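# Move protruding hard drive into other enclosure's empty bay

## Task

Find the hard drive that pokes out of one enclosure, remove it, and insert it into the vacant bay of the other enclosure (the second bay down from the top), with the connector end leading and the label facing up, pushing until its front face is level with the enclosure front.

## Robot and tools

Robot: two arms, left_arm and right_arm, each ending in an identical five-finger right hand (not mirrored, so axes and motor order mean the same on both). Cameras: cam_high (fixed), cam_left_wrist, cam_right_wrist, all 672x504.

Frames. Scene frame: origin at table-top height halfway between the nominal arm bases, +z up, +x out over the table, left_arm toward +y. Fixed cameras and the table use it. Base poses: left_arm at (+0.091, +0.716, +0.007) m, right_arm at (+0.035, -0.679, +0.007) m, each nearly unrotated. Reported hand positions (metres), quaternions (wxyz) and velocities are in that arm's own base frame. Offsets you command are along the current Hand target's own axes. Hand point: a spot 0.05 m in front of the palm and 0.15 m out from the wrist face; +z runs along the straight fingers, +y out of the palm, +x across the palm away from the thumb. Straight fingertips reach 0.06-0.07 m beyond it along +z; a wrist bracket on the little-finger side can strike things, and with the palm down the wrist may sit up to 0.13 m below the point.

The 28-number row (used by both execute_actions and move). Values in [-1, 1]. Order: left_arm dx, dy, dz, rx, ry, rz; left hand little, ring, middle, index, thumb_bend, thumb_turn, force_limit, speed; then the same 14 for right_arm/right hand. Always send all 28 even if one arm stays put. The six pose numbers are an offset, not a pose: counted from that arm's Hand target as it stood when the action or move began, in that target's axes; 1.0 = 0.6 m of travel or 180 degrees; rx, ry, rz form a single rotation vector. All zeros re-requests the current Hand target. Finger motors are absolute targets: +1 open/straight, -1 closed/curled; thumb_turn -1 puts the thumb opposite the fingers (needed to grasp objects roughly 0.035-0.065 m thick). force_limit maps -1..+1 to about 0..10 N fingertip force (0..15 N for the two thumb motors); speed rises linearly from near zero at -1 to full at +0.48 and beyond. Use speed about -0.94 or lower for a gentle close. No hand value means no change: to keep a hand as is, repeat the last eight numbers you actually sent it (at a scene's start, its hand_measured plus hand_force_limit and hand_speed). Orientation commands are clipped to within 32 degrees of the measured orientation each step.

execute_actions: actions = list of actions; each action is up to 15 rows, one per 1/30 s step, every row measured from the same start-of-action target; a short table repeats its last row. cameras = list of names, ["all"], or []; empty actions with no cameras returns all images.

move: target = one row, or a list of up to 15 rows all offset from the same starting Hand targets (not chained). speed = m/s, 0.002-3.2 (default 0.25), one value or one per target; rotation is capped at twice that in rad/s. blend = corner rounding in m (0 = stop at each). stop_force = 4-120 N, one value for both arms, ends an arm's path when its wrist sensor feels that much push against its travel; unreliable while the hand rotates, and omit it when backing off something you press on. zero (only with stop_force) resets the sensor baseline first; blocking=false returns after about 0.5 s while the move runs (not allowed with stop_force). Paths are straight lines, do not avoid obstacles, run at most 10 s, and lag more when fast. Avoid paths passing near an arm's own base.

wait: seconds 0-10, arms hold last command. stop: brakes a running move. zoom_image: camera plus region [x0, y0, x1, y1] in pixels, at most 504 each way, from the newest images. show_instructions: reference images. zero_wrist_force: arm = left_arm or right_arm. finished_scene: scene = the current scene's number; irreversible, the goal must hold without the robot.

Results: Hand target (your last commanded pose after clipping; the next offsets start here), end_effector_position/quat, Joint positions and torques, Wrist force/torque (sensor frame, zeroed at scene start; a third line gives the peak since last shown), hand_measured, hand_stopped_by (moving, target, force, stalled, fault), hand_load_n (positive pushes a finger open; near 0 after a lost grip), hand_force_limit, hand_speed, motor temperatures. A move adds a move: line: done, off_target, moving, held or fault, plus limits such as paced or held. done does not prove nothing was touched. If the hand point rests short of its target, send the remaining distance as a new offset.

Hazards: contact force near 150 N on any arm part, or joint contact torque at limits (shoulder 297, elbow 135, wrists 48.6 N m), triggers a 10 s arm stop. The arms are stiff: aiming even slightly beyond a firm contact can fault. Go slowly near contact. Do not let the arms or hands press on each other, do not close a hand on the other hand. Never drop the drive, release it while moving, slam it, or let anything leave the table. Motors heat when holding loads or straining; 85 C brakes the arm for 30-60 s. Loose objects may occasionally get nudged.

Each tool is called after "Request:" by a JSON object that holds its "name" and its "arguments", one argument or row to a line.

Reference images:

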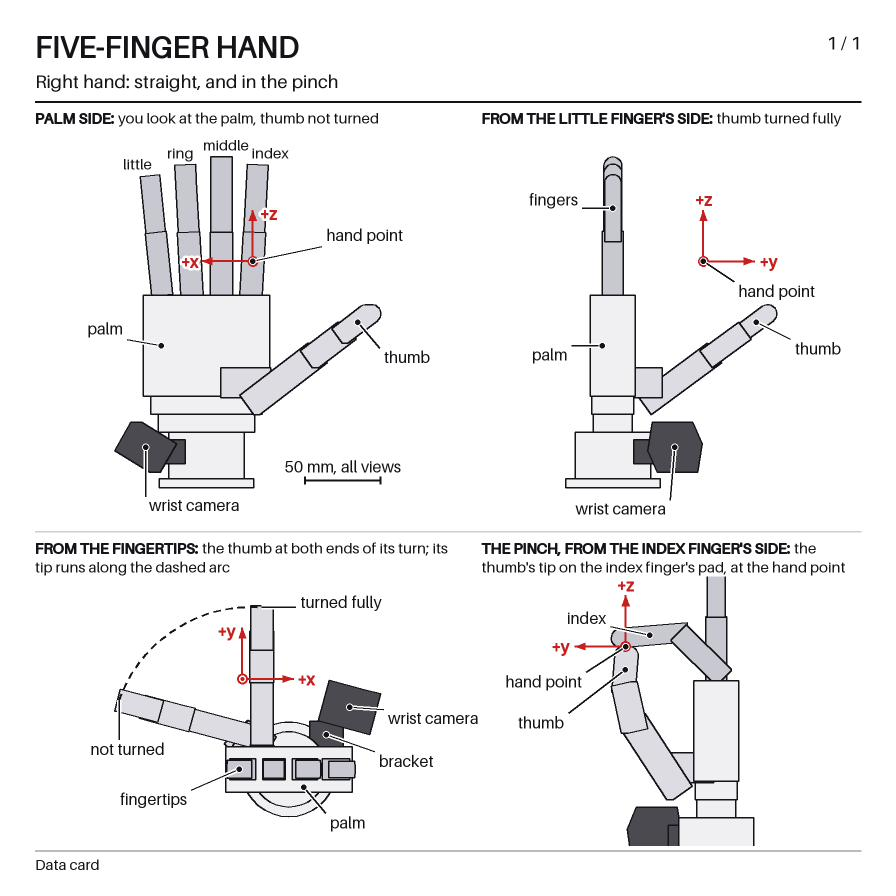

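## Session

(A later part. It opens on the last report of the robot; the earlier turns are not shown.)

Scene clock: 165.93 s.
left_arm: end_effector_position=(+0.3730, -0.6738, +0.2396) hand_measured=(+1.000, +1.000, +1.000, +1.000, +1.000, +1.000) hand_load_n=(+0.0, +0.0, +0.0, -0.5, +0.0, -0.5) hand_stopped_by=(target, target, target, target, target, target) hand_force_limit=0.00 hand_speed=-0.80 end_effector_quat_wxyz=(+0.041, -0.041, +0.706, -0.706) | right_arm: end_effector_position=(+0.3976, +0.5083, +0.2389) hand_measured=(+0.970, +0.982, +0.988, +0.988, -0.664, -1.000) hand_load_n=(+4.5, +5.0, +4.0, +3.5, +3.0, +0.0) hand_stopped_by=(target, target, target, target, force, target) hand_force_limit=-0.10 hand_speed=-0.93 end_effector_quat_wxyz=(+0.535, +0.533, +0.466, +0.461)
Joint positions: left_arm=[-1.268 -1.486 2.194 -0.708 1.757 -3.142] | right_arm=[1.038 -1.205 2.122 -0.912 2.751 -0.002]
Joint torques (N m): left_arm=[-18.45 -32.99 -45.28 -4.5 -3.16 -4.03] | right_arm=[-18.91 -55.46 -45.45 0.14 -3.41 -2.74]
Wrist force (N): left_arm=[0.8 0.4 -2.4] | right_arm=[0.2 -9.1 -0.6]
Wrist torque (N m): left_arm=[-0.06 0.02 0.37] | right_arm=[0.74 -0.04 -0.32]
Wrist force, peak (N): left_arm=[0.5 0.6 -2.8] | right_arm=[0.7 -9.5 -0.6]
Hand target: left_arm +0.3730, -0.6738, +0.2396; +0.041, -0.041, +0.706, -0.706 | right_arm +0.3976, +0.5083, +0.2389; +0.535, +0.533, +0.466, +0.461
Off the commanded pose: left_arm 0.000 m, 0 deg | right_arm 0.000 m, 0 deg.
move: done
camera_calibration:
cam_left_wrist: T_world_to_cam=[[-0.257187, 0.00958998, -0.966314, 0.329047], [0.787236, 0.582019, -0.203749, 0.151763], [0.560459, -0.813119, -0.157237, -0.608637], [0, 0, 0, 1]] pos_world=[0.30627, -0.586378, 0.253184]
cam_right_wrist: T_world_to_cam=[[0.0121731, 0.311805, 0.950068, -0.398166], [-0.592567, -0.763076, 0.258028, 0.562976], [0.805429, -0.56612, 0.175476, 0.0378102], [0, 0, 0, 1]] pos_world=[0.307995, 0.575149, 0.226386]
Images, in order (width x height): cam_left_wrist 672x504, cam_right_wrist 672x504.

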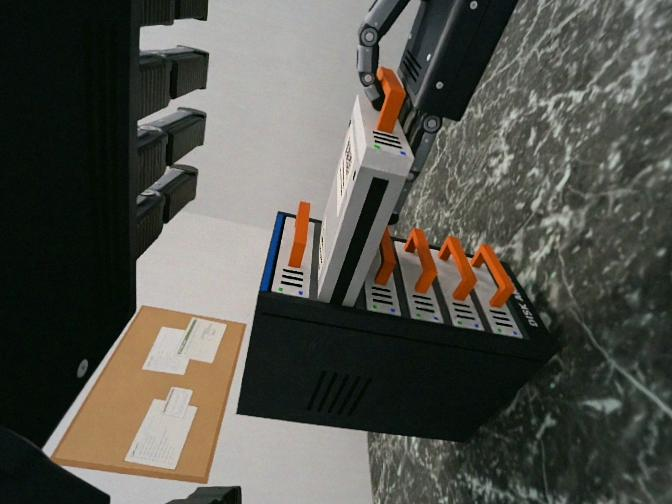

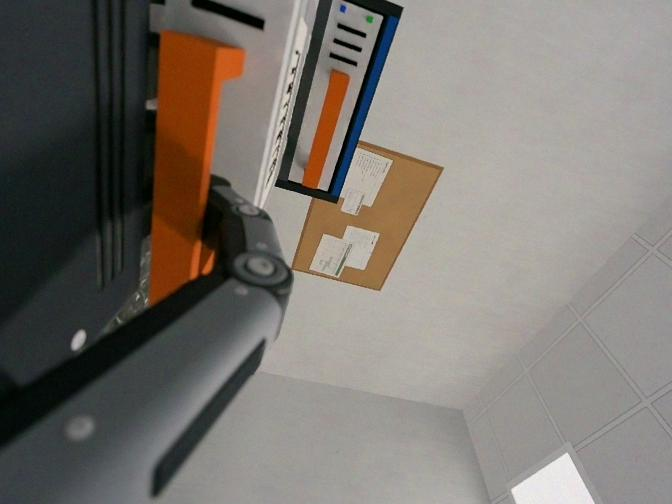

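Request:
{"name": "move", "arguments": {
  "target": [0,0,0,0,0,0,1,1,1,1,1,1,0,-0.8,0,-0.0007,0.0833,0,0,0,0.97,0.982,0.988,0.988,-1,-1,-0.1,-0.93],
  "speed": 0.03,
  "stop_force": 10,
  "cameras": ["cam_left_wrist","cam_right_wrist"]
}}

Request:
{"name": "zoom_image", "arguments": {
  "camera": "cam_left_wrist",
  "region": [290, 90, 490, 330]
}}

Scene clock: 169.17 s.
left_arm: end_effector_position=(+0.3730, -0.6738, +0.2396) hand_measured=(+1.000, +1.000, +1.000, +1.000, +1.000, +1.000) hand_load_n=(+0.0, -0.5, +0.0, +0.0, +0.0, -0.5) hand_stopped_by=(target, target, target, target, target, target) hand_force_limit=0.00 hand_speed=-0.80 end_effector_quat_wxyz=(+0.041, -0.041, +0.706, -0.706) | right_arm: end_effector_position=(+0.4471, +0.5012, +0.2384) hand_measured=(+0.970, +0.984, +0.988, +0.988, -0.664, -1.000) hand_load_n=(+6.5, +7.0, +5.5, +5.0, +3.5, +0.5) hand_stopped_by=(target, target, target, target, force, target) hand_force_limit=-0.10 hand_speed=-0.93 end_effector_quat_wxyz=(+0.535, +0.533, +0.466, +0.461)
Joint positions: left_arm=[-1.268 -1.486 2.194 -0.708 1.757 -3.142] | right_arm=[0.959 -1.196 2.109 -0.909 2.671 -0.003]
Joint torques (N m): left_arm=[-19.46 -33.9 -45.58 -4.08 -3.54 -3.58] | right_arm=[-24.75 -62.61 -46.19 -0.15 -0.54 -2.78]
Wrist force (N): left_arm=[0.7 0.7 -2.4] | right_arm=[6.7 -14.6 -4.6]
Wrist torque (N m): left_arm=[-0.01 0.04 0.38] | right_arm=[1.27 0.90 -0.14]
Wrist force, peak (N): left_arm=[0.6 0.5 -2.8] | right_arm=[6.3 -15.2 -4.9]
Hand target: left_arm +0.3730, -0.6738, +0.2396; +0.041, -0.041, +0.706, -0.706 | right_arm +0.4471, +0.5012, +0.2384; +0.535, +0.533, +0.466, +0.461
Off the commanded pose: left_arm 0.000 m, 0 deg | right_arm 0.000 m, 0 deg.
move: done
camera_calibration:
cam_left_wrist: T_world_to_cam=[[-0.257187, 0.00958998, -0.966314, 0.329047], [0.787236, 0.582019, -0.203749, 0.151763], [0.560459, -0.813119, -0.157237, -0.608637], [0, 0, 0, 1]] pos_world=[0.30627, -0.586378, 0.253184]
cam_right_wrist: T_world_to_cam=[[0.0121731, 0.311805, 0.950068, -0.396111], [-0.592567, -0.763076, 0.258028, 0.587096], [0.805429, -0.56612, 0.175476, -0.00593361], [0, 0, 0, 1]] pos_world=[0.357495, 0.568149, 0.225886]
Images, in order (width x height): cam_left_wrist 672x504, cam_right_wrist 672x504.

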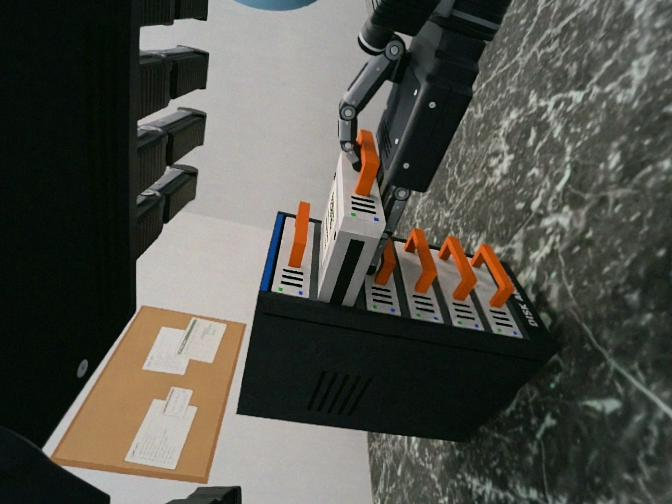

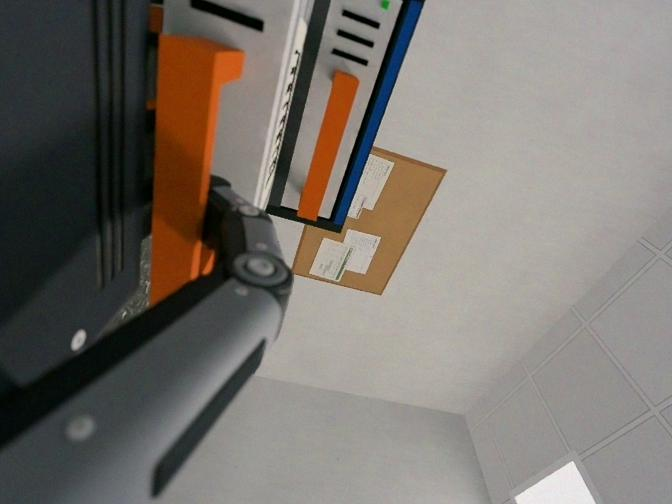

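Scaled by 2.100.

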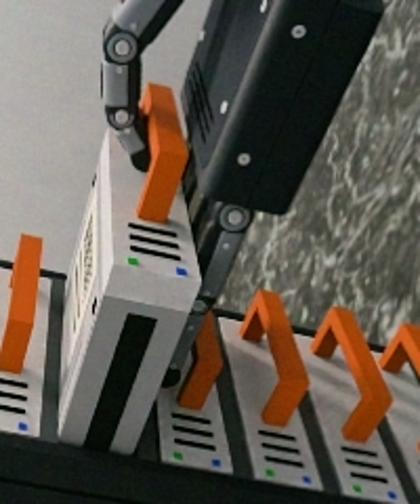

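Request:
{"name": "move", "arguments": {
  "target": [0,0,0,0,0,0,1,1,1,1,1,1,0,-0.8,0.002,-0.0017,0,0,0,0,0.97,0.982,0.988,0.988,-1,-1,-0.1,-0.93],
  "speed": 0.02
}}

Request:
{"name": "execute_actions", "arguments": {
  "actions": [
    [[0,0,0,0,0,0,1,1,1,1,1,1,0,-0.8,0,0,0,0,0,0,1,1,1,1,0.9,-1,0,-0.5]],
    [[0,0,0,0,0,0,1,1,1,1,1,1,0,-0.8,0,0,0,0,0,0,1,1,1,1,0.9,-1,0,-0.5]],
    [[0,0,0,0,0,0,1,1,1,1,1,1,0,-0.8,0,0,0,0,0,0,1,1,1,1,0.9,-1,0,-0.5]]
  ],
  "cameras": ["cam_left_wrist","cam_right_wrist"]
}}

Request:
{"name": "zoom_image", "arguments": {
  "camera": "cam_left_wrist",
  "region": [290, 90, 490, 330]
}}

Scene clock: 171.17 s.
left_arm: end_effector_position=(+0.3730, -0.6738, +0.2396) hand_measured=(+1.000, +1.000, +1.000, +1.000, +1.000, +1.000) hand_load_n=(+0.0, +0.0, +0.0, +0.0, +0.0, +0.0) hand_stopped_by=(target, target, target, target, target, target) hand_force_limit=0.00 hand_speed=-0.80 end_effector_quat_wxyz=(+0.041, -0.041, +0.706, -0.706) | right_arm: end_effector_position=(+0.4473, +0.5023, +0.2375) hand_measured=(+0.970, +0.984, +0.988, +0.988, -0.664, -1.000) hand_load_n=(+4.0, +4.5, +3.5, +2.5, +3.0, +0.0) hand_stopped_by=(target, target, target, target, force, target) hand_force_limit=-0.10 hand_speed=-0.93 end_effector_quat_wxyz=(+0.535, +0.533, +0.466, +0.461)
Joint positions: left_arm=[-1.268 -1.486 2.194 -0.708 1.757 -3.142] | right_arm=[0.96 -1.193 2.107 -0.91 2.672 -0.003]
Joint torques (N m): left_arm=[-18.75 -33.36 -44.71 -4.12 -3.92 -3.98] | right_arm=[17.59 -56.48 -45.1 -3.56 4.58 -2.48]
Wrist force (N): left_arm=[0.6 0.5 -2.3] | right_arm=[0.5 -8.4 -0.1]
Wrist torque (N m): left_arm=[-0.05 0.05 0.36] | right_arm=[0.60 -0.12 -0.23]
Wrist force, peak (N): left_arm=[0.6 0.8 -2.7] | right_arm=[6.9 -15.2 -4.7]
Hand target: left_arm +0.3730, -0.6738, +0.2396; +0.041, -0.041, +0.706, -0.706 | right_arm +0.4473, +0.5024, +0.2374; +0.535, +0.533, +0.466, +0.461
Off the commanded pose: left_arm 0.000 m, 0 deg | right_arm 0.000 m, 0 deg.
move: done

Scene clock: 173.63 s.
left_arm: end_effector_position=(+0.3730, -0.6738, +0.2396) hand_measured=(+1.000, +1.000, +1.000, +1.000, +1.000, +1.000) hand_load_n=(+0.0, +0.0, +0.0, +0.0, +0.0, +0.0) hand_stopped_by=(target, target, target, target, target, target) hand_force_limit=0.00 hand_speed=-0.80 end_effector_quat_wxyz=(+0.041, -0.041, +0.706, -0.706) | right_arm: end_effector_position=(+0.4473, +0.5024, +0.2374) hand_measured=(+1.000, +1.000, +1.000, +1.000, +0.900, -1.000) hand_load_n=(+0.0, +0.0, +0.0, +0.0, +0.0, +0.0) hand_stopped_by=(target, target, target, target, target, target) hand_force_limit=0.00 hand_speed=-0.50 end_effector_quat_wxyz=(+0.535, +0.533, +0.466, +0.461)
Joint positions: left_arm=[-1.268 -1.486 2.194 -0.708 1.757 -3.142] | right_arm=[0.96 -1.193 2.107 -0.91 2.672 -0.003]
Joint torques (N m): left_arm=[-19.23 -34.74 -45.56 -4.13 -3.09 -3.08] | right_arm=[16.98 -53.1 -38.79 -0.86 4.55 0.01]
Wrist force (N): left_arm=[0.2 0.6 -2.5] | right_arm=[0.2 -4.6 -0.4]
Wrist torque (N m): left_arm=[-0.02 0.11 0.34] | right_arm=[0.05 -0.13 0.05]
Wrist force, peak (N): left_arm=[0.7 0.7 -2.7] | right_arm=[0.4 -8.4 -0.4]
Hand target: left_arm +0.3730, -0.6738, +0.2396; +0.041, -0.041, +0.706, -0.706 | right_arm +0.4473, +0.5024, +0.2374; +0.535, +0.533, +0.466, +0.461
Off the commanded pose: left_arm 0.000 m, 0 deg | right_arm 0.000 m, 0 deg.
camera_calibration:
cam_left_wrist: T_world_to_cam=[[-0.257187, 0.00958998, -0.966314, 0.329047], [0.787236, 0.582019, -0.203749, 0.151763], [0.560459, -0.813119, -0.157237, -0.608637], [0, 0, 0, 1]] pos_world=[0.30627, -0.586378, 0.253184]
cam_right_wrist: T_world_to_cam=[[0.0121731, 0.311805, 0.950068, -0.395505], [-0.592567, -0.763076, 0.258028, 0.588252], [0.805429, -0.56612, 0.175476, -0.00521595], [0, 0, 0, 1]] pos_world=[0.357595, 0.569249, 0.224886]
Images, in order (width x height): cam_left_wrist 672x504, cam_right_wrist 672x504.

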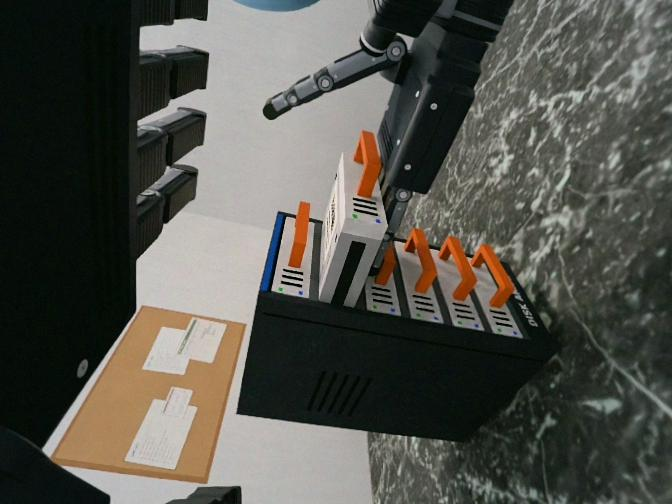

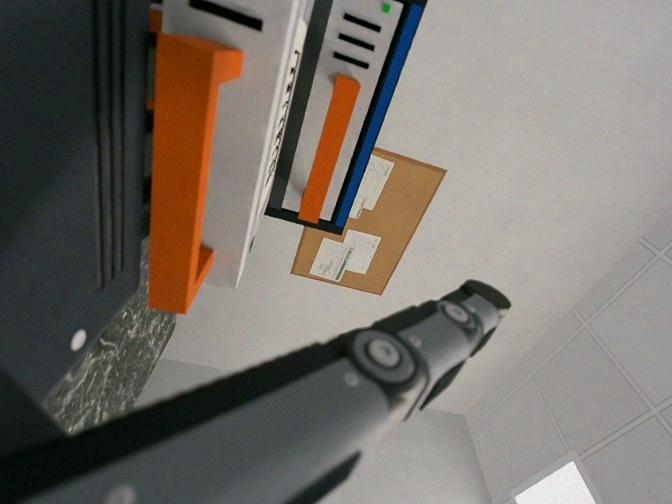

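Scaled by 2.100.

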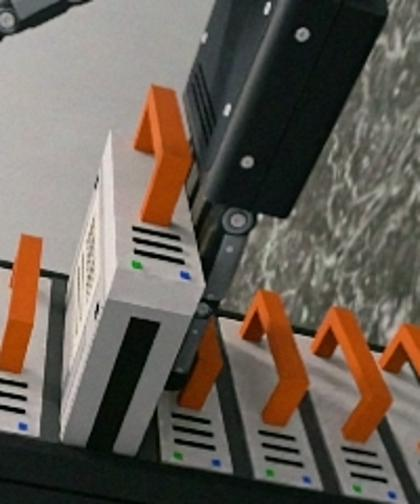

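Request:
{"name": "move", "arguments": {
  "target": [0,0,0,0,0,0,1,1,1,1,1,1,0,-0.8,0,-0.0065,0,0,0,0,1,1,1,1,0.9,-1,0,-0.5],
  "speed": 0.015,
  "cameras": ["cam_left_wrist"]
}}

Request:
{"name": "zoom_image", "arguments": {
  "camera": "cam_left_wrist",
  "region": [290, 90, 490, 330]
}}

Scene clock: 174.77 s.
left_arm: end_effector_position=(+0.3730, -0.6738, +0.2396) hand_measured=(+1.000, +1.000, +1.000, +1.000, +1.000, +1.000) hand_load_n=(+0.0, +0.0, +0.0, +0.0, +0.0, +0.0) hand_stopped_by=(target, target, target, target, target, target) hand_force_limit=0.00 hand_speed=-0.80 end_effector_quat_wxyz=(+0.041, -0.041, +0.706, -0.706) | right_arm: end_effector_position=(+0.4472, +0.5024, +0.2337) hand_measured=(+1.000, +1.000, +1.000, +1.000, +0.900, -1.000) hand_load_n=(+0.0, +0.0, +0.0, +0.0, +0.0, +0.0) hand_stopped_by=(target, target, target, target, target, target) hand_force_limit=0.00 hand_speed=-0.50 end_effector_quat_wxyz=(+0.535, +0.533, +0.466, +0.461)
Joint positions: left_arm=[-1.268 -1.486 2.194 -0.708 1.757 -3.142] | right_arm=[0.96 -1.187 2.109 -0.917 2.672 -0.003]
Joint torques (N m): left_arm=[-19.76 -34.27 -45.29 -3.58 -3.28 -3.43] | right_arm=[13.5 -52.46 -15.44 -2.47 3.79 1]
Wrist force (N): left_arm=[0.6 0.7 -2.4] | right_arm=[0.9 -0.9 -0.4]
Wrist torque (N m): left_arm=[-0.01 0.05 0.37] | right_arm=[-0.04 -0.15 0.08]
Wrist force, peak (N): left_arm=[0.6 0.7 -2.7] | right_arm=[0.5 -5.1 -0.8]
Hand target: left_arm +0.3730, -0.6738, +0.2396; +0.041, -0.041, +0.706, -0.706 | right_arm +0.4472, +0.5024, +0.2335; +0.535, +0.533, +0.466, +0.461
Off the commanded pose: left_arm 0.000 m, 0 deg | right_arm 0.000 m, 0 deg.
move: done
camera_calibration:
cam_left_wrist: T_world_to_cam=[[-0.257187, 0.00958998, -0.966314, 0.329047], [0.787236, 0.582019, -0.203749, 0.151763], [0.560459, -0.813119, -0.157237, -0.608637], [0, 0, 0, 1]] pos_world=[0.30627, -0.586378, 0.253184]
Images, in order (width x height): cam_left_wrist 672x504.

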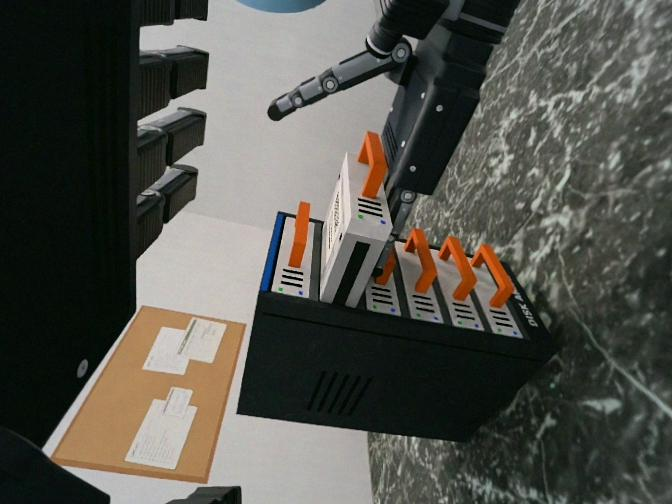

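Scaled by 2.100.

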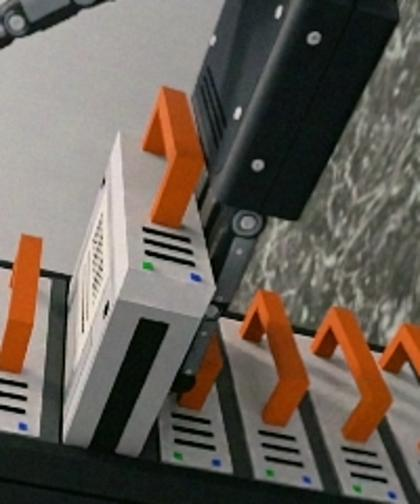

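Request:
{"name": "move", "arguments": {
  "target": [
    [0,0,0,0,0,0,1,1,1,1,1,1,0,-0.8,0,-0.0015,0,0,0,0,1,1,1,1,0.9,-1,0,-0.5],
    [0,0,0,0,0,0,1,1,1,1,1,1,0,-0.8,0,-0.0015,-0.15,0,0,0,1,1,1,1,0.9,-1,0,-0.5]
  ],
  "speed": 0.08,
  "cameras": ["cam_left_wrist","cam_right_wrist"]
}}

Request:
{"name": "zoom_image", "arguments": {
  "camera": "cam_right_wrist",
  "region": [130, 0, 430, 250]
}}

Request:
{"name": "zoom_image", "arguments": {
  "camera": "cam_left_wrist",
  "region": [270, 110, 450, 330]
}}

Scene clock: 177.50 s.
left_arm: end_effector_position=(+0.3730, -0.6738, +0.2396) hand_measured=(+1.000, +1.000, +1.000, +1.000, +1.000, +1.000) hand_load_n=(+0.0, +0.0, +0.0, +0.0, +0.0, +0.0) hand_stopped_by=(target, target, target, target, target, target) hand_force_limit=0.00 hand_speed=-0.80 end_effector_quat_wxyz=(+0.041, -0.041, +0.706, -0.706) | right_arm: end_effector_position=(+0.3583, +0.5150, +0.2328) hand_measured=(+1.000, +1.000, +1.000, +1.000, +0.900, -1.000) hand_load_n=(+0.0, +0.0, +0.0, +0.0, +0.0, +0.0) hand_stopped_by=(target, target, target, target, target, target) hand_force_limit=0.00 hand_speed=-0.50 end_effector_quat_wxyz=(+0.535, +0.533, +0.466, +0.461)
Joint positions: left_arm=[-1.268 -1.486 2.194 -0.708 1.757 -3.142] | right_arm=[1.105 -1.196 2.127 -0.924 2.818 -0.001]
Joint torques (N m): left_arm=[-18.01 -31.87 -44.34 -3.78 -3 -3.94] | right_arm=[17.21 -70.43 -19.29 1.72 4.59 3.69]
Wrist force (N): left_arm=[0.6 0.4 -2.2] | right_arm=[0.7 -0.7 0.2]
Wrist torque (N m): left_arm=[-0.06 0.04 0.36] | right_arm=[-0.08 -0.17 -0.18]
Wrist force, peak (N): left_arm=[0.7 0.7 -2.8] | right_arm=[0.9 -1.0 -0.1]
Hand target: left_arm +0.3730, -0.6738, +0.2396; +0.041, -0.041, +0.706, -0.706 | right_arm +0.3581, +0.5151, +0.2328; +0.535, +0.533, +0.466, +0.461
Off the commanded pose: left_arm 0.000 m, 0 deg | right_arm 0.000 m, 0 deg.
move: done
camera_calibration:
cam_left_wrist: T_world_to_cam=[[-0.257187, 0.00958998, -0.966314, 0.329047], [0.787236, 0.582019, -0.203749, 0.151763], [0.560459, -0.813119, -0.157237, -0.608637], [0, 0, 0, 1]] pos_world=[0.30627, -0.586378, 0.253184]
cam_right_wrist: T_world_to_cam=[[0.0121731, 0.311805, 0.950068, -0.393917], [-0.592567, -0.763076, 0.258028, 0.546477], [0.805429, -0.56612, 0.175476, 0.0744012], [0, 0, 0, 1]] pos_world=[0.268695, 0.581949, 0.220186]
Images, in order (width x height): cam_left_wrist 672x504, cam_right_wrist 672x504.

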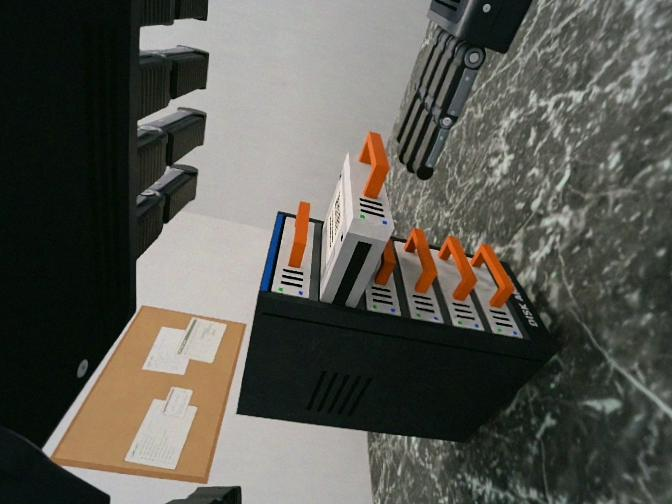

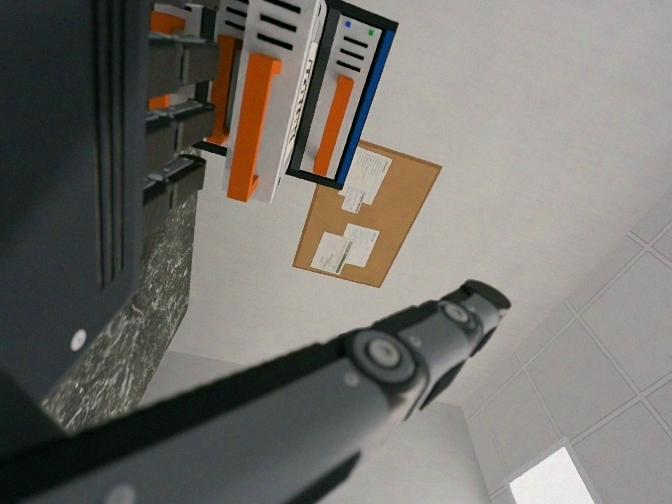

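Scaled by 1.680.

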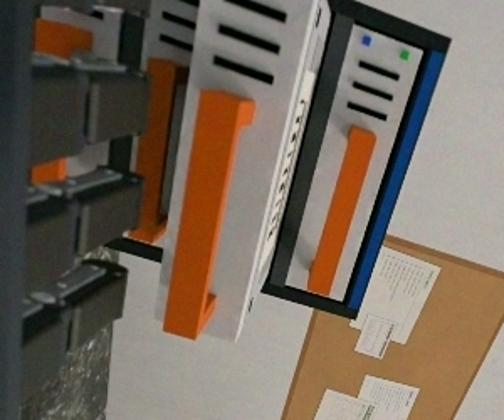

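Scaled by 2.291.

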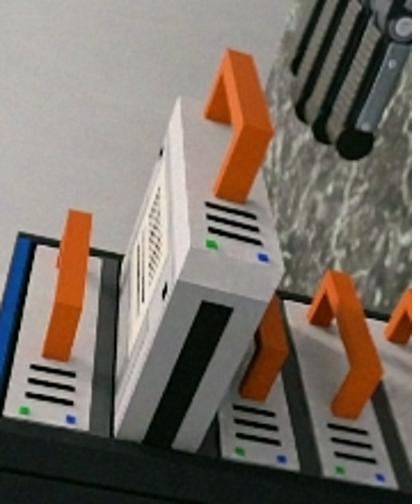

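Request:
{"name": "move", "arguments": {
  "target": [0,0,0,0,0,0,1,1,1,1,1,1,0,-0.8,-0.003,-0.018,0.06,0,0.0067,0,-1,-1,-1,-1,0.9,-1,0,0.2],
  "speed": 0.1,
  "cameras": ["cam_left_wrist","cam_right_wrist"]
}}

Request:
{"name": "zoom_image", "arguments": {
  "camera": "cam_left_wrist",
  "region": [270, 60, 490, 330]
}}

Request:
{"name": "zoom_image", "arguments": {
  "camera": "cam_right_wrist",
  "region": [100, 0, 400, 250]
}}

Scene clock: 180.10 s.
left_arm: end_effector_position=(+0.3730, -0.6738, +0.2396) hand_measured=(+1.000, +1.000, +1.000, +1.000, +1.000, +1.000) hand_load_n=(-0.5, +0.0, +0.0, +0.0, +0.0, +0.0) hand_stopped_by=(target, target, target, target, target, target) hand_force_limit=0.00 hand_speed=-0.80 end_effector_quat_wxyz=(+0.041, -0.041, +0.706, -0.706) | right_arm: end_effector_position=(+0.3934, +0.5082, +0.2220) hand_measured=(-1.000, -1.000, +0.792, -1.000, +0.900, -1.000) hand_load_n=(+0.0, +0.0, +0.0, +0.0, -0.5, +0.0) hand_stopped_by=(target, target, force, target, target, target) hand_force_limit=0.00 hand_speed=0.20 end_effector_quat_wxyz=(+0.530, +0.528, +0.471, +0.467)
Joint positions: left_arm=[-1.268 -1.486 2.194 -0.708 1.757 -3.142] | right_arm=[1.042 -1.186 2.142 -0.95 2.734 -0.002]
Joint torques (N m): left_arm=[-17.82 -32.38 -44.72 -3.93 -3.32 -3.76] | right_arm=[-16.53 -50.34 -13.42 -2.64 -3.28 -2.94]
Wrist force (N): left_arm=[0.4 0.6 -2.4] | right_arm=[0.5 -0.5 -1.8]
Wrist torque (N m): left_arm=[-0.02 0.07 0.36] | right_arm=[0.08 -0.09 0.05]
Wrist force, peak (N): left_arm=[0.4 0.9 -2.7] | right_arm=[0.1 -4.6 -3.5]
Hand target: left_arm +0.3730, -0.6738, +0.2396; +0.041, -0.041, +0.706, -0.706 | right_arm +0.3935, +0.5081, +0.2219; +0.530, +0.528, +0.471, +0.467
Off the commanded pose: left_arm 0.000 m, 0 deg | right_arm 0.000 m, 0 deg.
move: done
camera_calibration:
cam_left_wrist: T_world_to_cam=[[-0.257187, 0.00958998, -0.966314, 0.329047], [0.787236, 0.582019, -0.203749, 0.151763], [0.560459, -0.813119, -0.157237, -0.608637], [0, 0, 0, 1]] pos_world=[0.30627, -0.586378, 0.253184]
cam_right_wrist: T_world_to_cam=[[0.00578424, 0.311874, 0.950106, -0.379555], [-0.576422, -0.775348, 0.258018, 0.564655], [0.817131, -0.549155, 0.175286, 0.0310335], [0, 0, 0, 1]] pos_world=[0.302317, 0.573219, 0.209486]
Images, in order (width x height): cam_left_wrist 672x504, cam_right_wrist 672x504.

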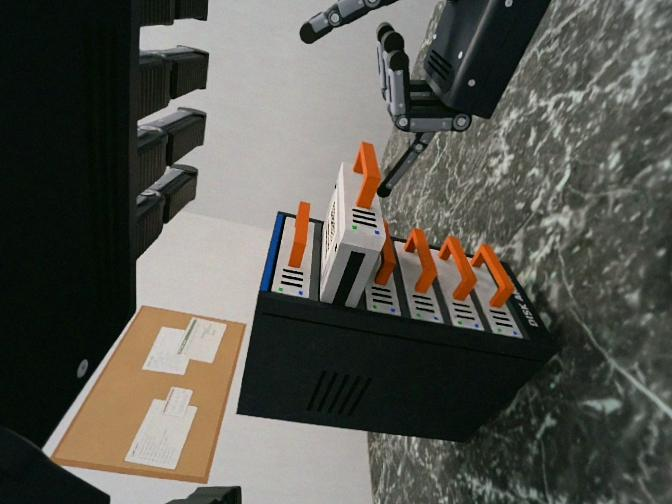

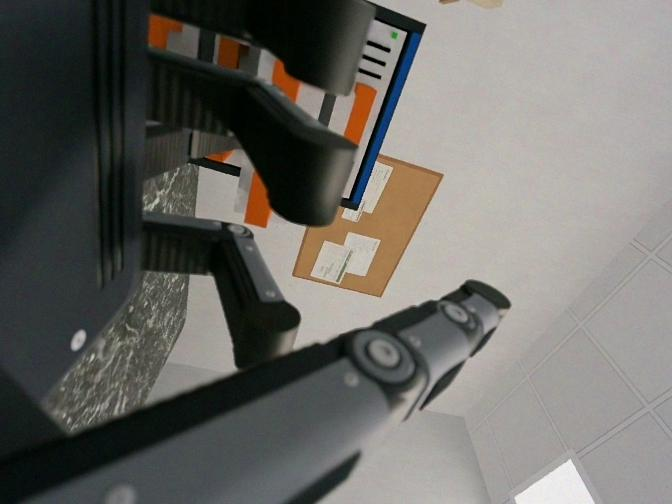

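Scaled by 1.867.

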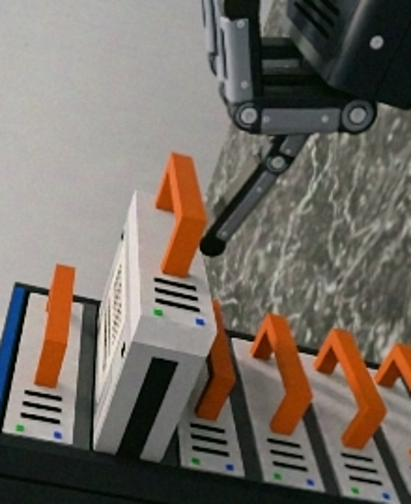

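Scaled by 1.680.

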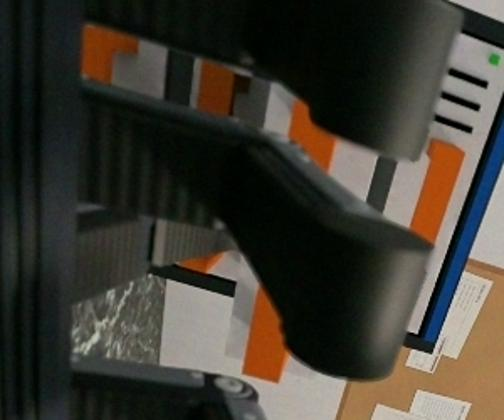

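Request:
{"name": "execute_actions", "arguments": {
  "actions": [
    [[0,0,0,0,0,0,1,1,1,1,1,1,0,-0.8,0,0,0,0,0,0,-1,-1,1,-1,0.9,-1,0,0]],
    [[0,0,0,0,0,0,1,1,1,1,1,1,0,-0.8,0,0,0,0,0,0,-1,-1,1,-1,0.9,-1,0,0]]
  ],
  "cameras": ["cam_left_wrist"]
}}

Request:
{"name": "zoom_image", "arguments": {
  "camera": "cam_left_wrist",
  "region": [270, 60, 490, 330]
}}

Scene clock: 181.87 s.
left_arm: end_effector_position=(+0.3730, -0.6738, +0.2396) hand_measured=(+1.000, +1.000, +1.000, +1.000, +1.000, +1.000) hand_load_n=(+0.0, +0.0, +0.0, +0.0, +0.0, -0.5) hand_stopped_by=(target, target, target, target, target, target) hand_force_limit=0.00 hand_speed=-0.80 end_effector_quat_wxyz=(+0.041, -0.041, +0.706, -0.706) | right_arm: end_effector_position=(+0.3935, +0.5081, +0.2219) hand_measured=(-1.000, -1.000, +1.000, -1.000, +0.900, -1.000) hand_load_n=(+0.0, +0.0, +0.0, +0.0, +0.0, +0.0) hand_stopped_by=(target, target, target, target, target, target) hand_force_limit=0.00 hand_speed=0.00 end_effector_quat_wxyz=(+0.530, +0.528, +0.471, +0.467)
Joint positions: left_arm=[-1.268 -1.486 2.194 -0.708 1.757 -3.142] | right_arm=[1.042 -1.186 2.142 -0.95 2.733 -0.002]
Joint torques (N m): left_arm=[-19.86 -32.13 -44.56 -3.58 -3.59 -3.5] | right_arm=[-15.6 -52.46 -13.7 -1.86 -3.17 -3.22]
Wrist force (N): left_arm=[0.5 0.6 -2.4] | right_arm=[0.3 -0.4 0.0]
Wrist torque (N m): left_arm=[-0.03 0.05 0.36] | right_arm=[-0.05 -0.09 0.03]
Wrist force, peak (N): left_arm=[0.6 0.6 -2.9] | right_arm=[0.4 -0.6 -2.9]
Hand target: left_arm +0.3730, -0.6738, +0.2396; +0.041, -0.041, +0.706, -0.706 | right_arm +0.3935, +0.5081, +0.2219; +0.530, +0.528, +0.471, +0.467
Off the commanded pose: left_arm 0.000 m, 0 deg | right_arm 0.000 m, 0 deg.
camera_calibration:
cam_left_wrist: T_world_to_cam=[[-0.257187, 0.00958998, -0.966314, 0.329047], [0.787236, 0.582019, -0.203749, 0.151763], [0.560459, -0.813119, -0.157237, -0.608637], [0, 0, 0, 1]] pos_world=[0.30627, -0.586378, 0.253184]
Images, in order (width x height): cam_left_wrist 672x504.

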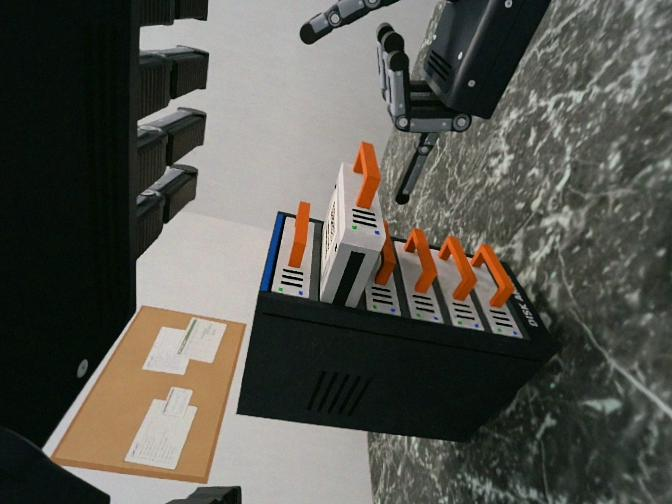

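Scaled by 1.867.

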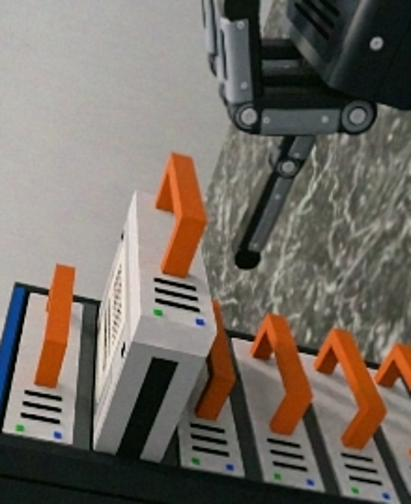

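Request:
{"name": "move", "arguments": {
  "target": [0,0,0,0,0,0,1,1,1,1,1,1,0,-0.8,0,0,-0.09,0,0,0,-1,-1,1,-1,0.9,-1,0,0],
  "speed": 0.12
}}

Request:
{"name": "execute_actions", "arguments": {
  "actions": [
    [[0,0,0,0,0,0,1,1,1,1,1,1,0,-0.8,0,0,0,0,0,0,-1,-1,-1,-1,0.9,-1,0,0.3]],
    [[0,0,0,0,0,0,1,1,1,1,1,1,0,-0.8,0,0,0,0,0,0,-1,-1,-1,-1,0.9,-1,0,0.3]]
  ]
}}

Request:
{"name": "move", "arguments": {
  "target": [0,0,0,0,0,0,1,1,1,1,1,1,0,-0.8,0,0,0.1083,0,0,0,-1,-1,-1,-1,0.9,-1,0,0.3],
  "speed": 0.12,
  "cameras": ["cam_left_wrist","cam_right_wrist"]
}}

Request:
{"name": "zoom_image", "arguments": {
  "camera": "cam_left_wrist",
  "region": [270, 60, 490, 330]
}}

Scene clock: 183.37 s.
left_arm: end_effector_position=(+0.3730, -0.6738, +0.2396) hand_measured=(+1.000, +1.000, +1.000, +1.000, +1.000, +1.000) hand_load_n=(+0.0, +0.0, +0.0, +0.0, +0.0, -0.5) hand_stopped_by=(target, target, target, target, target, target) hand_force_limit=0.00 hand_speed=-0.80 end_effector_quat_wxyz=(+0.041, -0.041, +0.706, -0.706) | right_arm: end_effector_position=(+0.3401, +0.5145, +0.2219) hand_measured=(-1.000, -1.000, +1.000, -1.000, +0.900, -1.000) hand_load_n=(+0.0, +0.0, +0.0, -0.5, +0.0, +0.0) hand_stopped_by=(target, target, target, target, target, target) hand_force_limit=0.00 hand_speed=0.00 end_effector_quat_wxyz=(+0.530, +0.528, +0.471, +0.467)
Joint positions: left_arm=[-1.268 -1.486 2.194 -0.708 1.757 -3.142] | right_arm=[1.132 -1.19 2.148 -0.951 2.824 0]
Joint torques (N m): left_arm=[-18.38 -34.42 -45.33 -3.83 -3.13 -3.84] | right_arm=[17.17 -67.3 -40.58 1.72 4.51 3.34]
Wrist force (N): left_arm=[0.7 0.6 -2.5] | right_arm=[0.5 -0.4 -0.4]
Wrist torque (N m): left_arm=[-0.01 0.03 0.38] | right_arm=[-0.02 -0.11 -0.18]
Wrist force, peak (N): left_arm=[0.7 0.4 -2.7] | right_arm=[0.8 -0.6 -0.7]
Hand target: left_arm +0.3730, -0.6738, +0.2396; +0.041, -0.041, +0.706, -0.706 | right_arm +0.3399, +0.5147, +0.2220; +0.530, +0.528, +0.471, +0.467
Off the commanded pose: left_arm 0.000 m, 0 deg | right_arm 0.000 m, 0 deg.
move: done

Scene clock: 184.57 s.
left_arm: end_effector_position=(+0.3730, -0.6738, +0.2396) hand_measured=(+1.000, +1.000, +1.000, +1.000, +1.000, +1.000) hand_load_n=(+0.0, +0.0, +0.0, +0.0, +0.0, -0.5) hand_stopped_by=(target, target, target, target, target, target) hand_force_limit=0.00 hand_speed=-0.80 end_effector_quat_wxyz=(+0.041, -0.041, +0.706, -0.706) | right_arm: end_effector_position=(+0.3399, +0.5147, +0.2220) hand_measured=(-1.000, -1.000, -1.000, -1.000, +0.900, -1.000) hand_load_n=(+0.0, +0.5, +0.0, +0.0, +0.0, +0.0) hand_stopped_by=(target, target, target, target, target, target) hand_force_limit=0.00 hand_speed=0.30 end_effector_quat_wxyz=(+0.530, +0.528, +0.471, +0.467)
Joint positions: left_arm=[-1.268 -1.486 2.194 -0.708 1.757 -3.142] | right_arm=[1.132 -1.19 2.148 -0.951 2.824 0]
Joint torques (N m): left_arm=[-18.33 -37.78 -44.72 -3.72 -3.4 -3.42] | right_arm=[17.24 -62.77 -39.5 1.74 4.63 3.37]
Wrist force (N): left_arm=[0.7 0.9 -2.5] | right_arm=[0.4 -0.5 -0.1]
Wrist torque (N m): left_arm=[0.03 0.04 0.38] | right_arm=[-0.05 -0.12 -0.18]
Wrist force, peak (N): left_arm=[0.8 0.6 -2.8] | right_arm=[0.7 -0.7 0.3]
Hand target: left_arm +0.3730, -0.6738, +0.2396; +0.041, -0.041, +0.706, -0.706 | right_arm +0.3399, +0.5147, +0.2220; +0.530, +0.528, +0.471, +0.467
Off the commanded pose: left_arm 0.000 m, 0 deg | right_arm 0.000 m, 0 deg.

Scene clock: 185.70 s.
left_arm: end_effector_position=(+0.3730, -0.6738, +0.2396) hand_measured=(+1.000, +1.000, +1.000, +1.000, +1.000, +1.000) hand_load_n=(+0.0, -0.5, +0.0, +0.0, +0.0, +0.0) hand_stopped_by=(target, target, target, target, target, target) hand_force_limit=0.00 hand_speed=-0.80 end_effector_quat_wxyz=(+0.041, -0.041, +0.706, -0.706) | right_arm: end_effector_position=(+0.4042, +0.5068, +0.2219) hand_measured=(-1.000, -1.000, -1.000, -1.000, +0.900, -1.000) hand_load_n=(+0.0, +0.0, +0.0, +0.0, +0.0, +0.0) hand_stopped_by=(target, target, target, target, target, target) hand_force_limit=0.00 hand_speed=0.30 end_effector_quat_wxyz=(+0.530, +0.528, +0.471, +0.467)
Joint positions: left_arm=[-1.268 -1.486 2.194 -0.708 1.757 -3.142] | right_arm=[1.024 -1.185 2.139 -0.949 2.716 -0.002]
Joint torques (N m): left_arm=[-19.06 -32.56 -44.14 -3.57 -3.18 -3.53] | right_arm=[-17.17 -52.16 -40.63 1.59 -3.3 -2.92]
Wrist force (N): left_arm=[0.2 0.2 -2.3] | right_arm=[0.2 -0.3 -0.3]
Wrist torque (N m): left_arm=[-0.09 0.10 0.33] | right_arm=[-0.02 -0.07 0.04]
Wrist force, peak (N): left_arm=[0.1 0.6 -2.9] | right_arm=[0.7 -0.6 -0.9]
Hand target: left_arm +0.3730, -0.6738, +0.2396; +0.041, -0.041, +0.706, -0.706 | right_arm +0.4044, +0.5068, +0.2219; +0.530, +0.528, +0.471, +0.467
Off the commanded pose: left_arm 0.000 m, 0 deg | right_arm 0.000 m, 0 deg.
move: done
camera_calibration:
cam_left_wrist: T_world_to_cam=[[-0.257187, 0.00958998, -0.966314, 0.329047], [0.787236, 0.582019, -0.203749, 0.151763], [0.560459, -0.813119, -0.157237, -0.608637], [0, 0, 0, 1]] pos_world=[0.30627, -0.586378, 0.253184]
cam_right_wrist: T_world_to_cam=[[0.00568027, 0.311943, 0.950084, -0.379088], [-0.576333, -0.775408, 0.258037, 0.569823], [0.817195, -0.54903, 0.175379, 0.0213465], [0, 0, 0, 1]] pos_world=[0.313117, 0.571819, 0.209386]
Images, in order (width x height): cam_left_wrist 672x504, cam_right_wrist 672x504.

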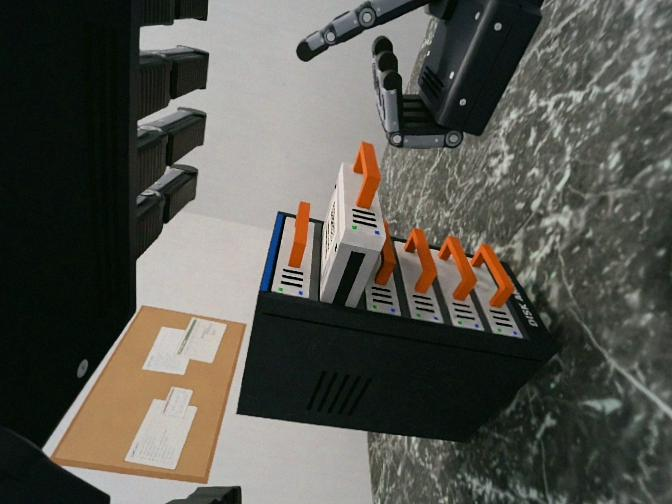

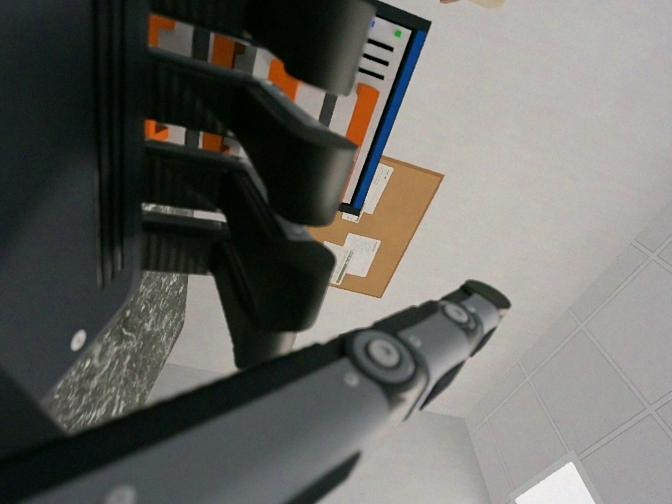

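Scaled by 1.867.

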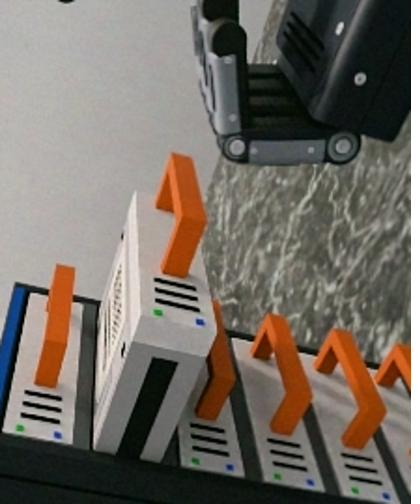

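Request:
{"name": "move", "arguments": {
  "target": [
    [0,0,0,0,0,0,1,1,1,1,1,1,0,-0.8,0,0.0268,0,0,0,0,-1,-1,-1,-1,0.9,-1,0,0.3],
    [0,0,0,0,0,0,1,1,1,1,1,1,0,-0.8,0,0.0268,0.09,0,0,0,-1,-1,-1,-1,0.9,-1,0,0.3]
  ],
  "speed": 0.04,
  "stop_force": 12,
  "cameras": ["cam_left_wrist","cam_right_wrist"]
}}

Request:
{"name": "zoom_image", "arguments": {
  "camera": "cam_left_wrist",
  "region": [270, 60, 490, 330]
}}

Scene clock: 191.43 s.
left_arm: end_effector_position=(+0.3730, -0.6738, +0.2396) hand_measured=(+1.000, +1.000, +1.000, +1.000, +1.000, +1.000) hand_load_n=(+0.0, +0.0, +0.0, +0.0, +0.0, +0.0) hand_stopped_by=(target, target, target, target, target, target) hand_force_limit=0.00 hand_speed=-0.80 end_effector_quat_wxyz=(+0.041, -0.041, +0.706, -0.706) | right_arm: end_effector_position=(+0.4580, +0.5004, +0.2379) hand_measured=(-1.000, -1.000, -1.000, -1.000, +0.900, -1.000) hand_load_n=(+0.0, -1.0, +0.0, +0.0, +0.0, +0.0) hand_stopped_by=(target, target, target, target, target, target) hand_force_limit=0.00 hand_speed=0.30 end_effector_quat_wxyz=(+0.530, +0.528, +0.471, +0.467)
Joint positions: left_arm=[-1.268 -1.486 2.194 -0.708 1.757 -3.142] | right_arm=[0.939 -1.199 2.115 -0.912 2.63 -0.003]
Joint torques (N m): left_arm=[-19.2 -33.8 -44.72 -3.76 -2.93 -3.32] | right_arm=[-19.98 -51.24 -41.65 1.54 -3.49 -2.89]
Wrist force (N): left_arm=[0.7 0.6 -2.3] | right_arm=[0.4 1.1 -2.9]
Wrist torque (N m): left_arm=[-0.02 0.03 0.38] | right_arm=[0.08 0.00 0.11]
Wrist force, peak (N): left_arm=[0.6 0.6 -2.8] | right_arm=[0.7 1.2 -3.3]
Hand target: left_arm +0.3730, -0.6738, +0.2396; +0.041, -0.041, +0.706, -0.706 | right_arm +0.4580, +0.5004, +0.2379; +0.530, +0.528, +0.471, +0.467
Off the commanded pose: left_arm 0.000 m, 0 deg | right_arm 0.000 m, 0 deg.
move: done
camera_calibration:
cam_left_wrist: T_world_to_cam=[[-0.257187, 0.00958998, -0.966314, 0.329047], [0.787236, 0.582019, -0.203749, 0.151763], [0.560459, -0.813119, -0.157237, -0.608637], [0, 0, 0, 1]] pos_world=[0.30627, -0.586378, 0.253184]
cam_right_wrist: T_world_to_cam=[[0.00568027, 0.311943, 0.950084, -0.392599], [-0.576333, -0.775408, 0.258037, 0.591796], [0.817195, -0.54903, 0.175379, -0.0290201], [0, 0, 0, 1]] pos_world=[0.367017, 0.565419, 0.225386]
Images, in order (width x height): cam_left_wrist 672x504, cam_right_wrist 672x504.

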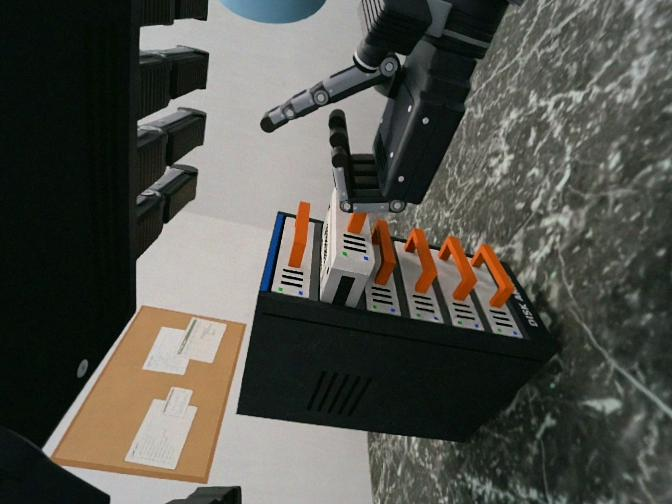

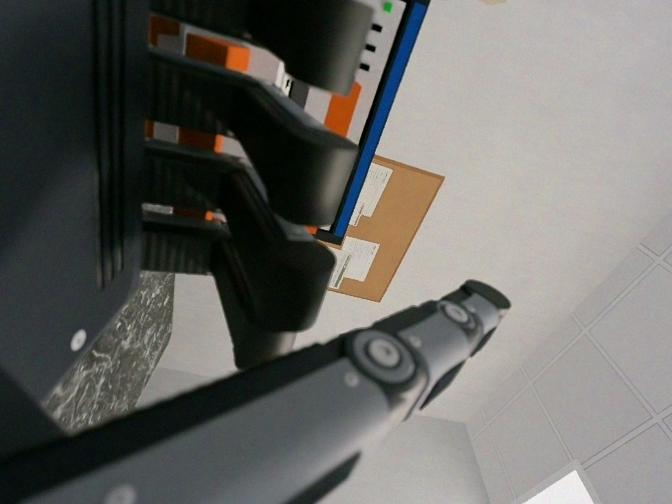

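Scaled by 1.867.

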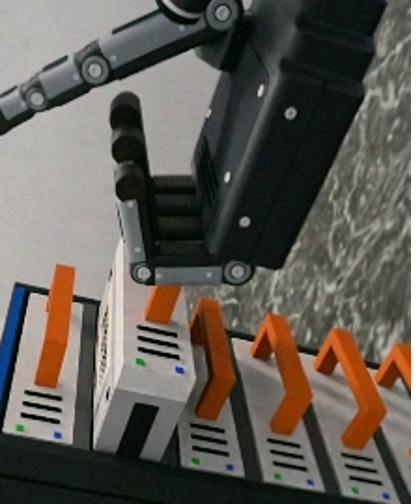

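Request:
{"name": "move", "arguments": {
  "target": [0,0,0,0,0,0,1,1,1,1,1,1,0,-0.8,0,0,0.0667,0,0,0,-1,-1,-1,-1,0.9,-1,0,0.3],
  "speed": 0.03,
  "stop_force": 12,
  "cameras": ["cam_left_wrist","cam_right_wrist"]
}}

Request:
{"name": "zoom_image", "arguments": {
  "camera": "cam_left_wrist",
  "region": [250, 150, 430, 330]
}}

Scene clock: 194.17 s.
left_arm: end_effector_position=(+0.3730, -0.6738, +0.2396) hand_measured=(+1.000, +1.000, +1.000, +1.000, +1.000, +1.000) hand_load_n=(+0.0, +0.0, +0.0, +0.0, +0.0, +0.0) hand_stopped_by=(target, target, target, target, target, target) hand_force_limit=0.00 hand_speed=-0.80 end_effector_quat_wxyz=(+0.041, -0.041, +0.706, -0.706) | right_arm: end_effector_position=(+0.4978, +0.4956, +0.2378) hand_measured=(-1.000, -1.000, -1.000, -1.000, +0.900, -1.000) hand_load_n=(+0.0, -1.0, +0.0, +0.0, +0.0, +0.0) hand_stopped_by=(target, target, target, target, target, target) hand_force_limit=0.00 hand_speed=0.30 end_effector_quat_wxyz=(+0.530, +0.528, +0.471, +0.467)
Joint positions: left_arm=[-1.268 -1.486 2.194 -0.708 1.757 -3.142] | right_arm=[0.879 -1.187 2.096 -0.905 2.571 -0.003]
Joint torques (N m): left_arm=[-21.41 -31.62 -44.12 -3.72 -2.97 -3.6] | right_arm=[-21.82 -50.04 -41.77 1.35 -3.51 -2.74]
Wrist force (N): left_arm=[0.5 0.5 -2.6] | right_arm=[0.6 1.4 -3.5]
Wrist torque (N m): left_arm=[-0.03 0.06 0.36] | right_arm=[0.10 -0.02 0.14]
Wrist force, peak (N): left_arm=[0.7 0.6 -2.7] | right_arm=[0.3 1.1 -3.7]
Hand target: left_arm +0.3730, -0.6738, +0.2396; +0.041, -0.041, +0.706, -0.706 | right_arm +0.4978, +0.4956, +0.2378; +0.530, +0.528, +0.471, +0.467
Off the commanded pose: left_arm 0.000 m, 0 deg | right_arm 0.000 m, 0 deg.
move: done
camera_calibration:
cam_left_wrist: T_world_to_cam=[[-0.257187, 0.00958998, -0.966314, 0.329047], [0.787236, 0.582019, -0.203749, 0.151763], [0.560459, -0.813119, -0.157237, -0.608637], [0, 0, 0, 1]] pos_world=[0.30627, -0.586378, 0.253184]
cam_right_wrist: T_world_to_cam=[[0.00566294, 0.31192, 0.950091, -0.391214], [-0.576333, -0.775417, 0.258009, 0.610993], [0.817195, -0.54903, 0.175379, -0.0640805], [0, 0, 0, 1]] pos_world=[0.406717, 0.560619, 0.225286]
Images, in order (width x height): cam_left_wrist 672x504, cam_right_wrist 672x504.

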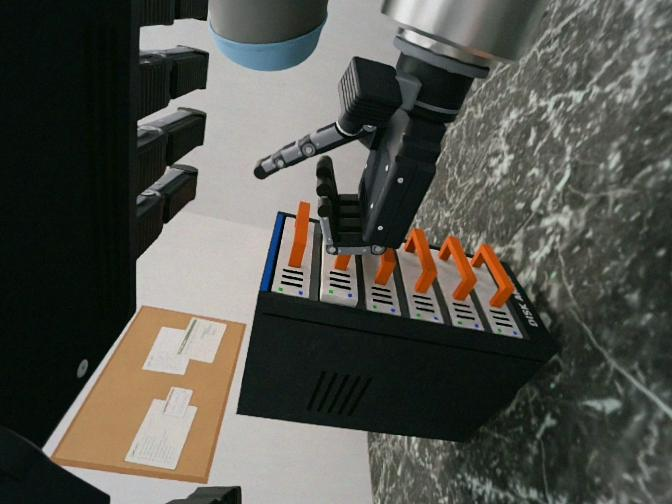

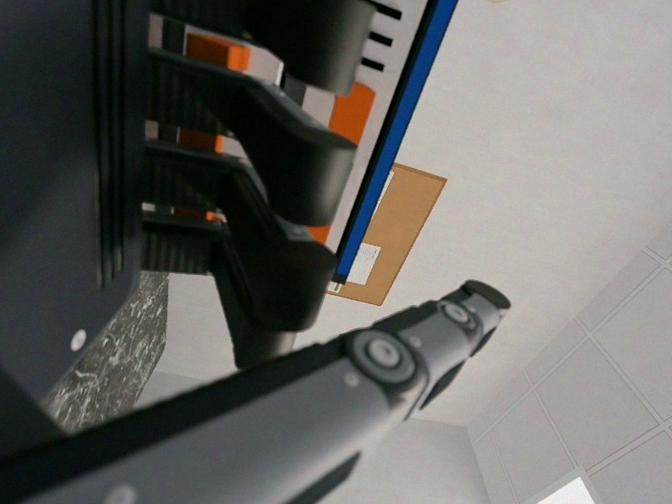

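Scaled by 2.800.

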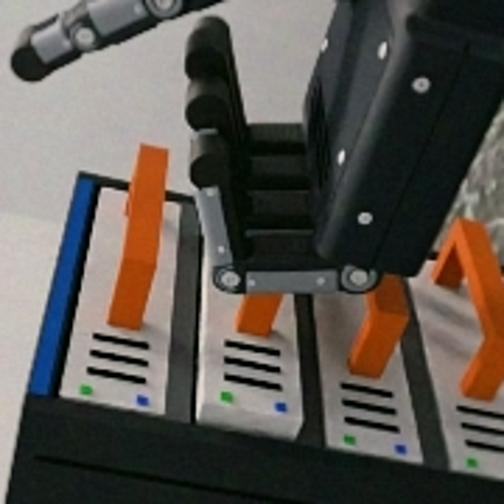

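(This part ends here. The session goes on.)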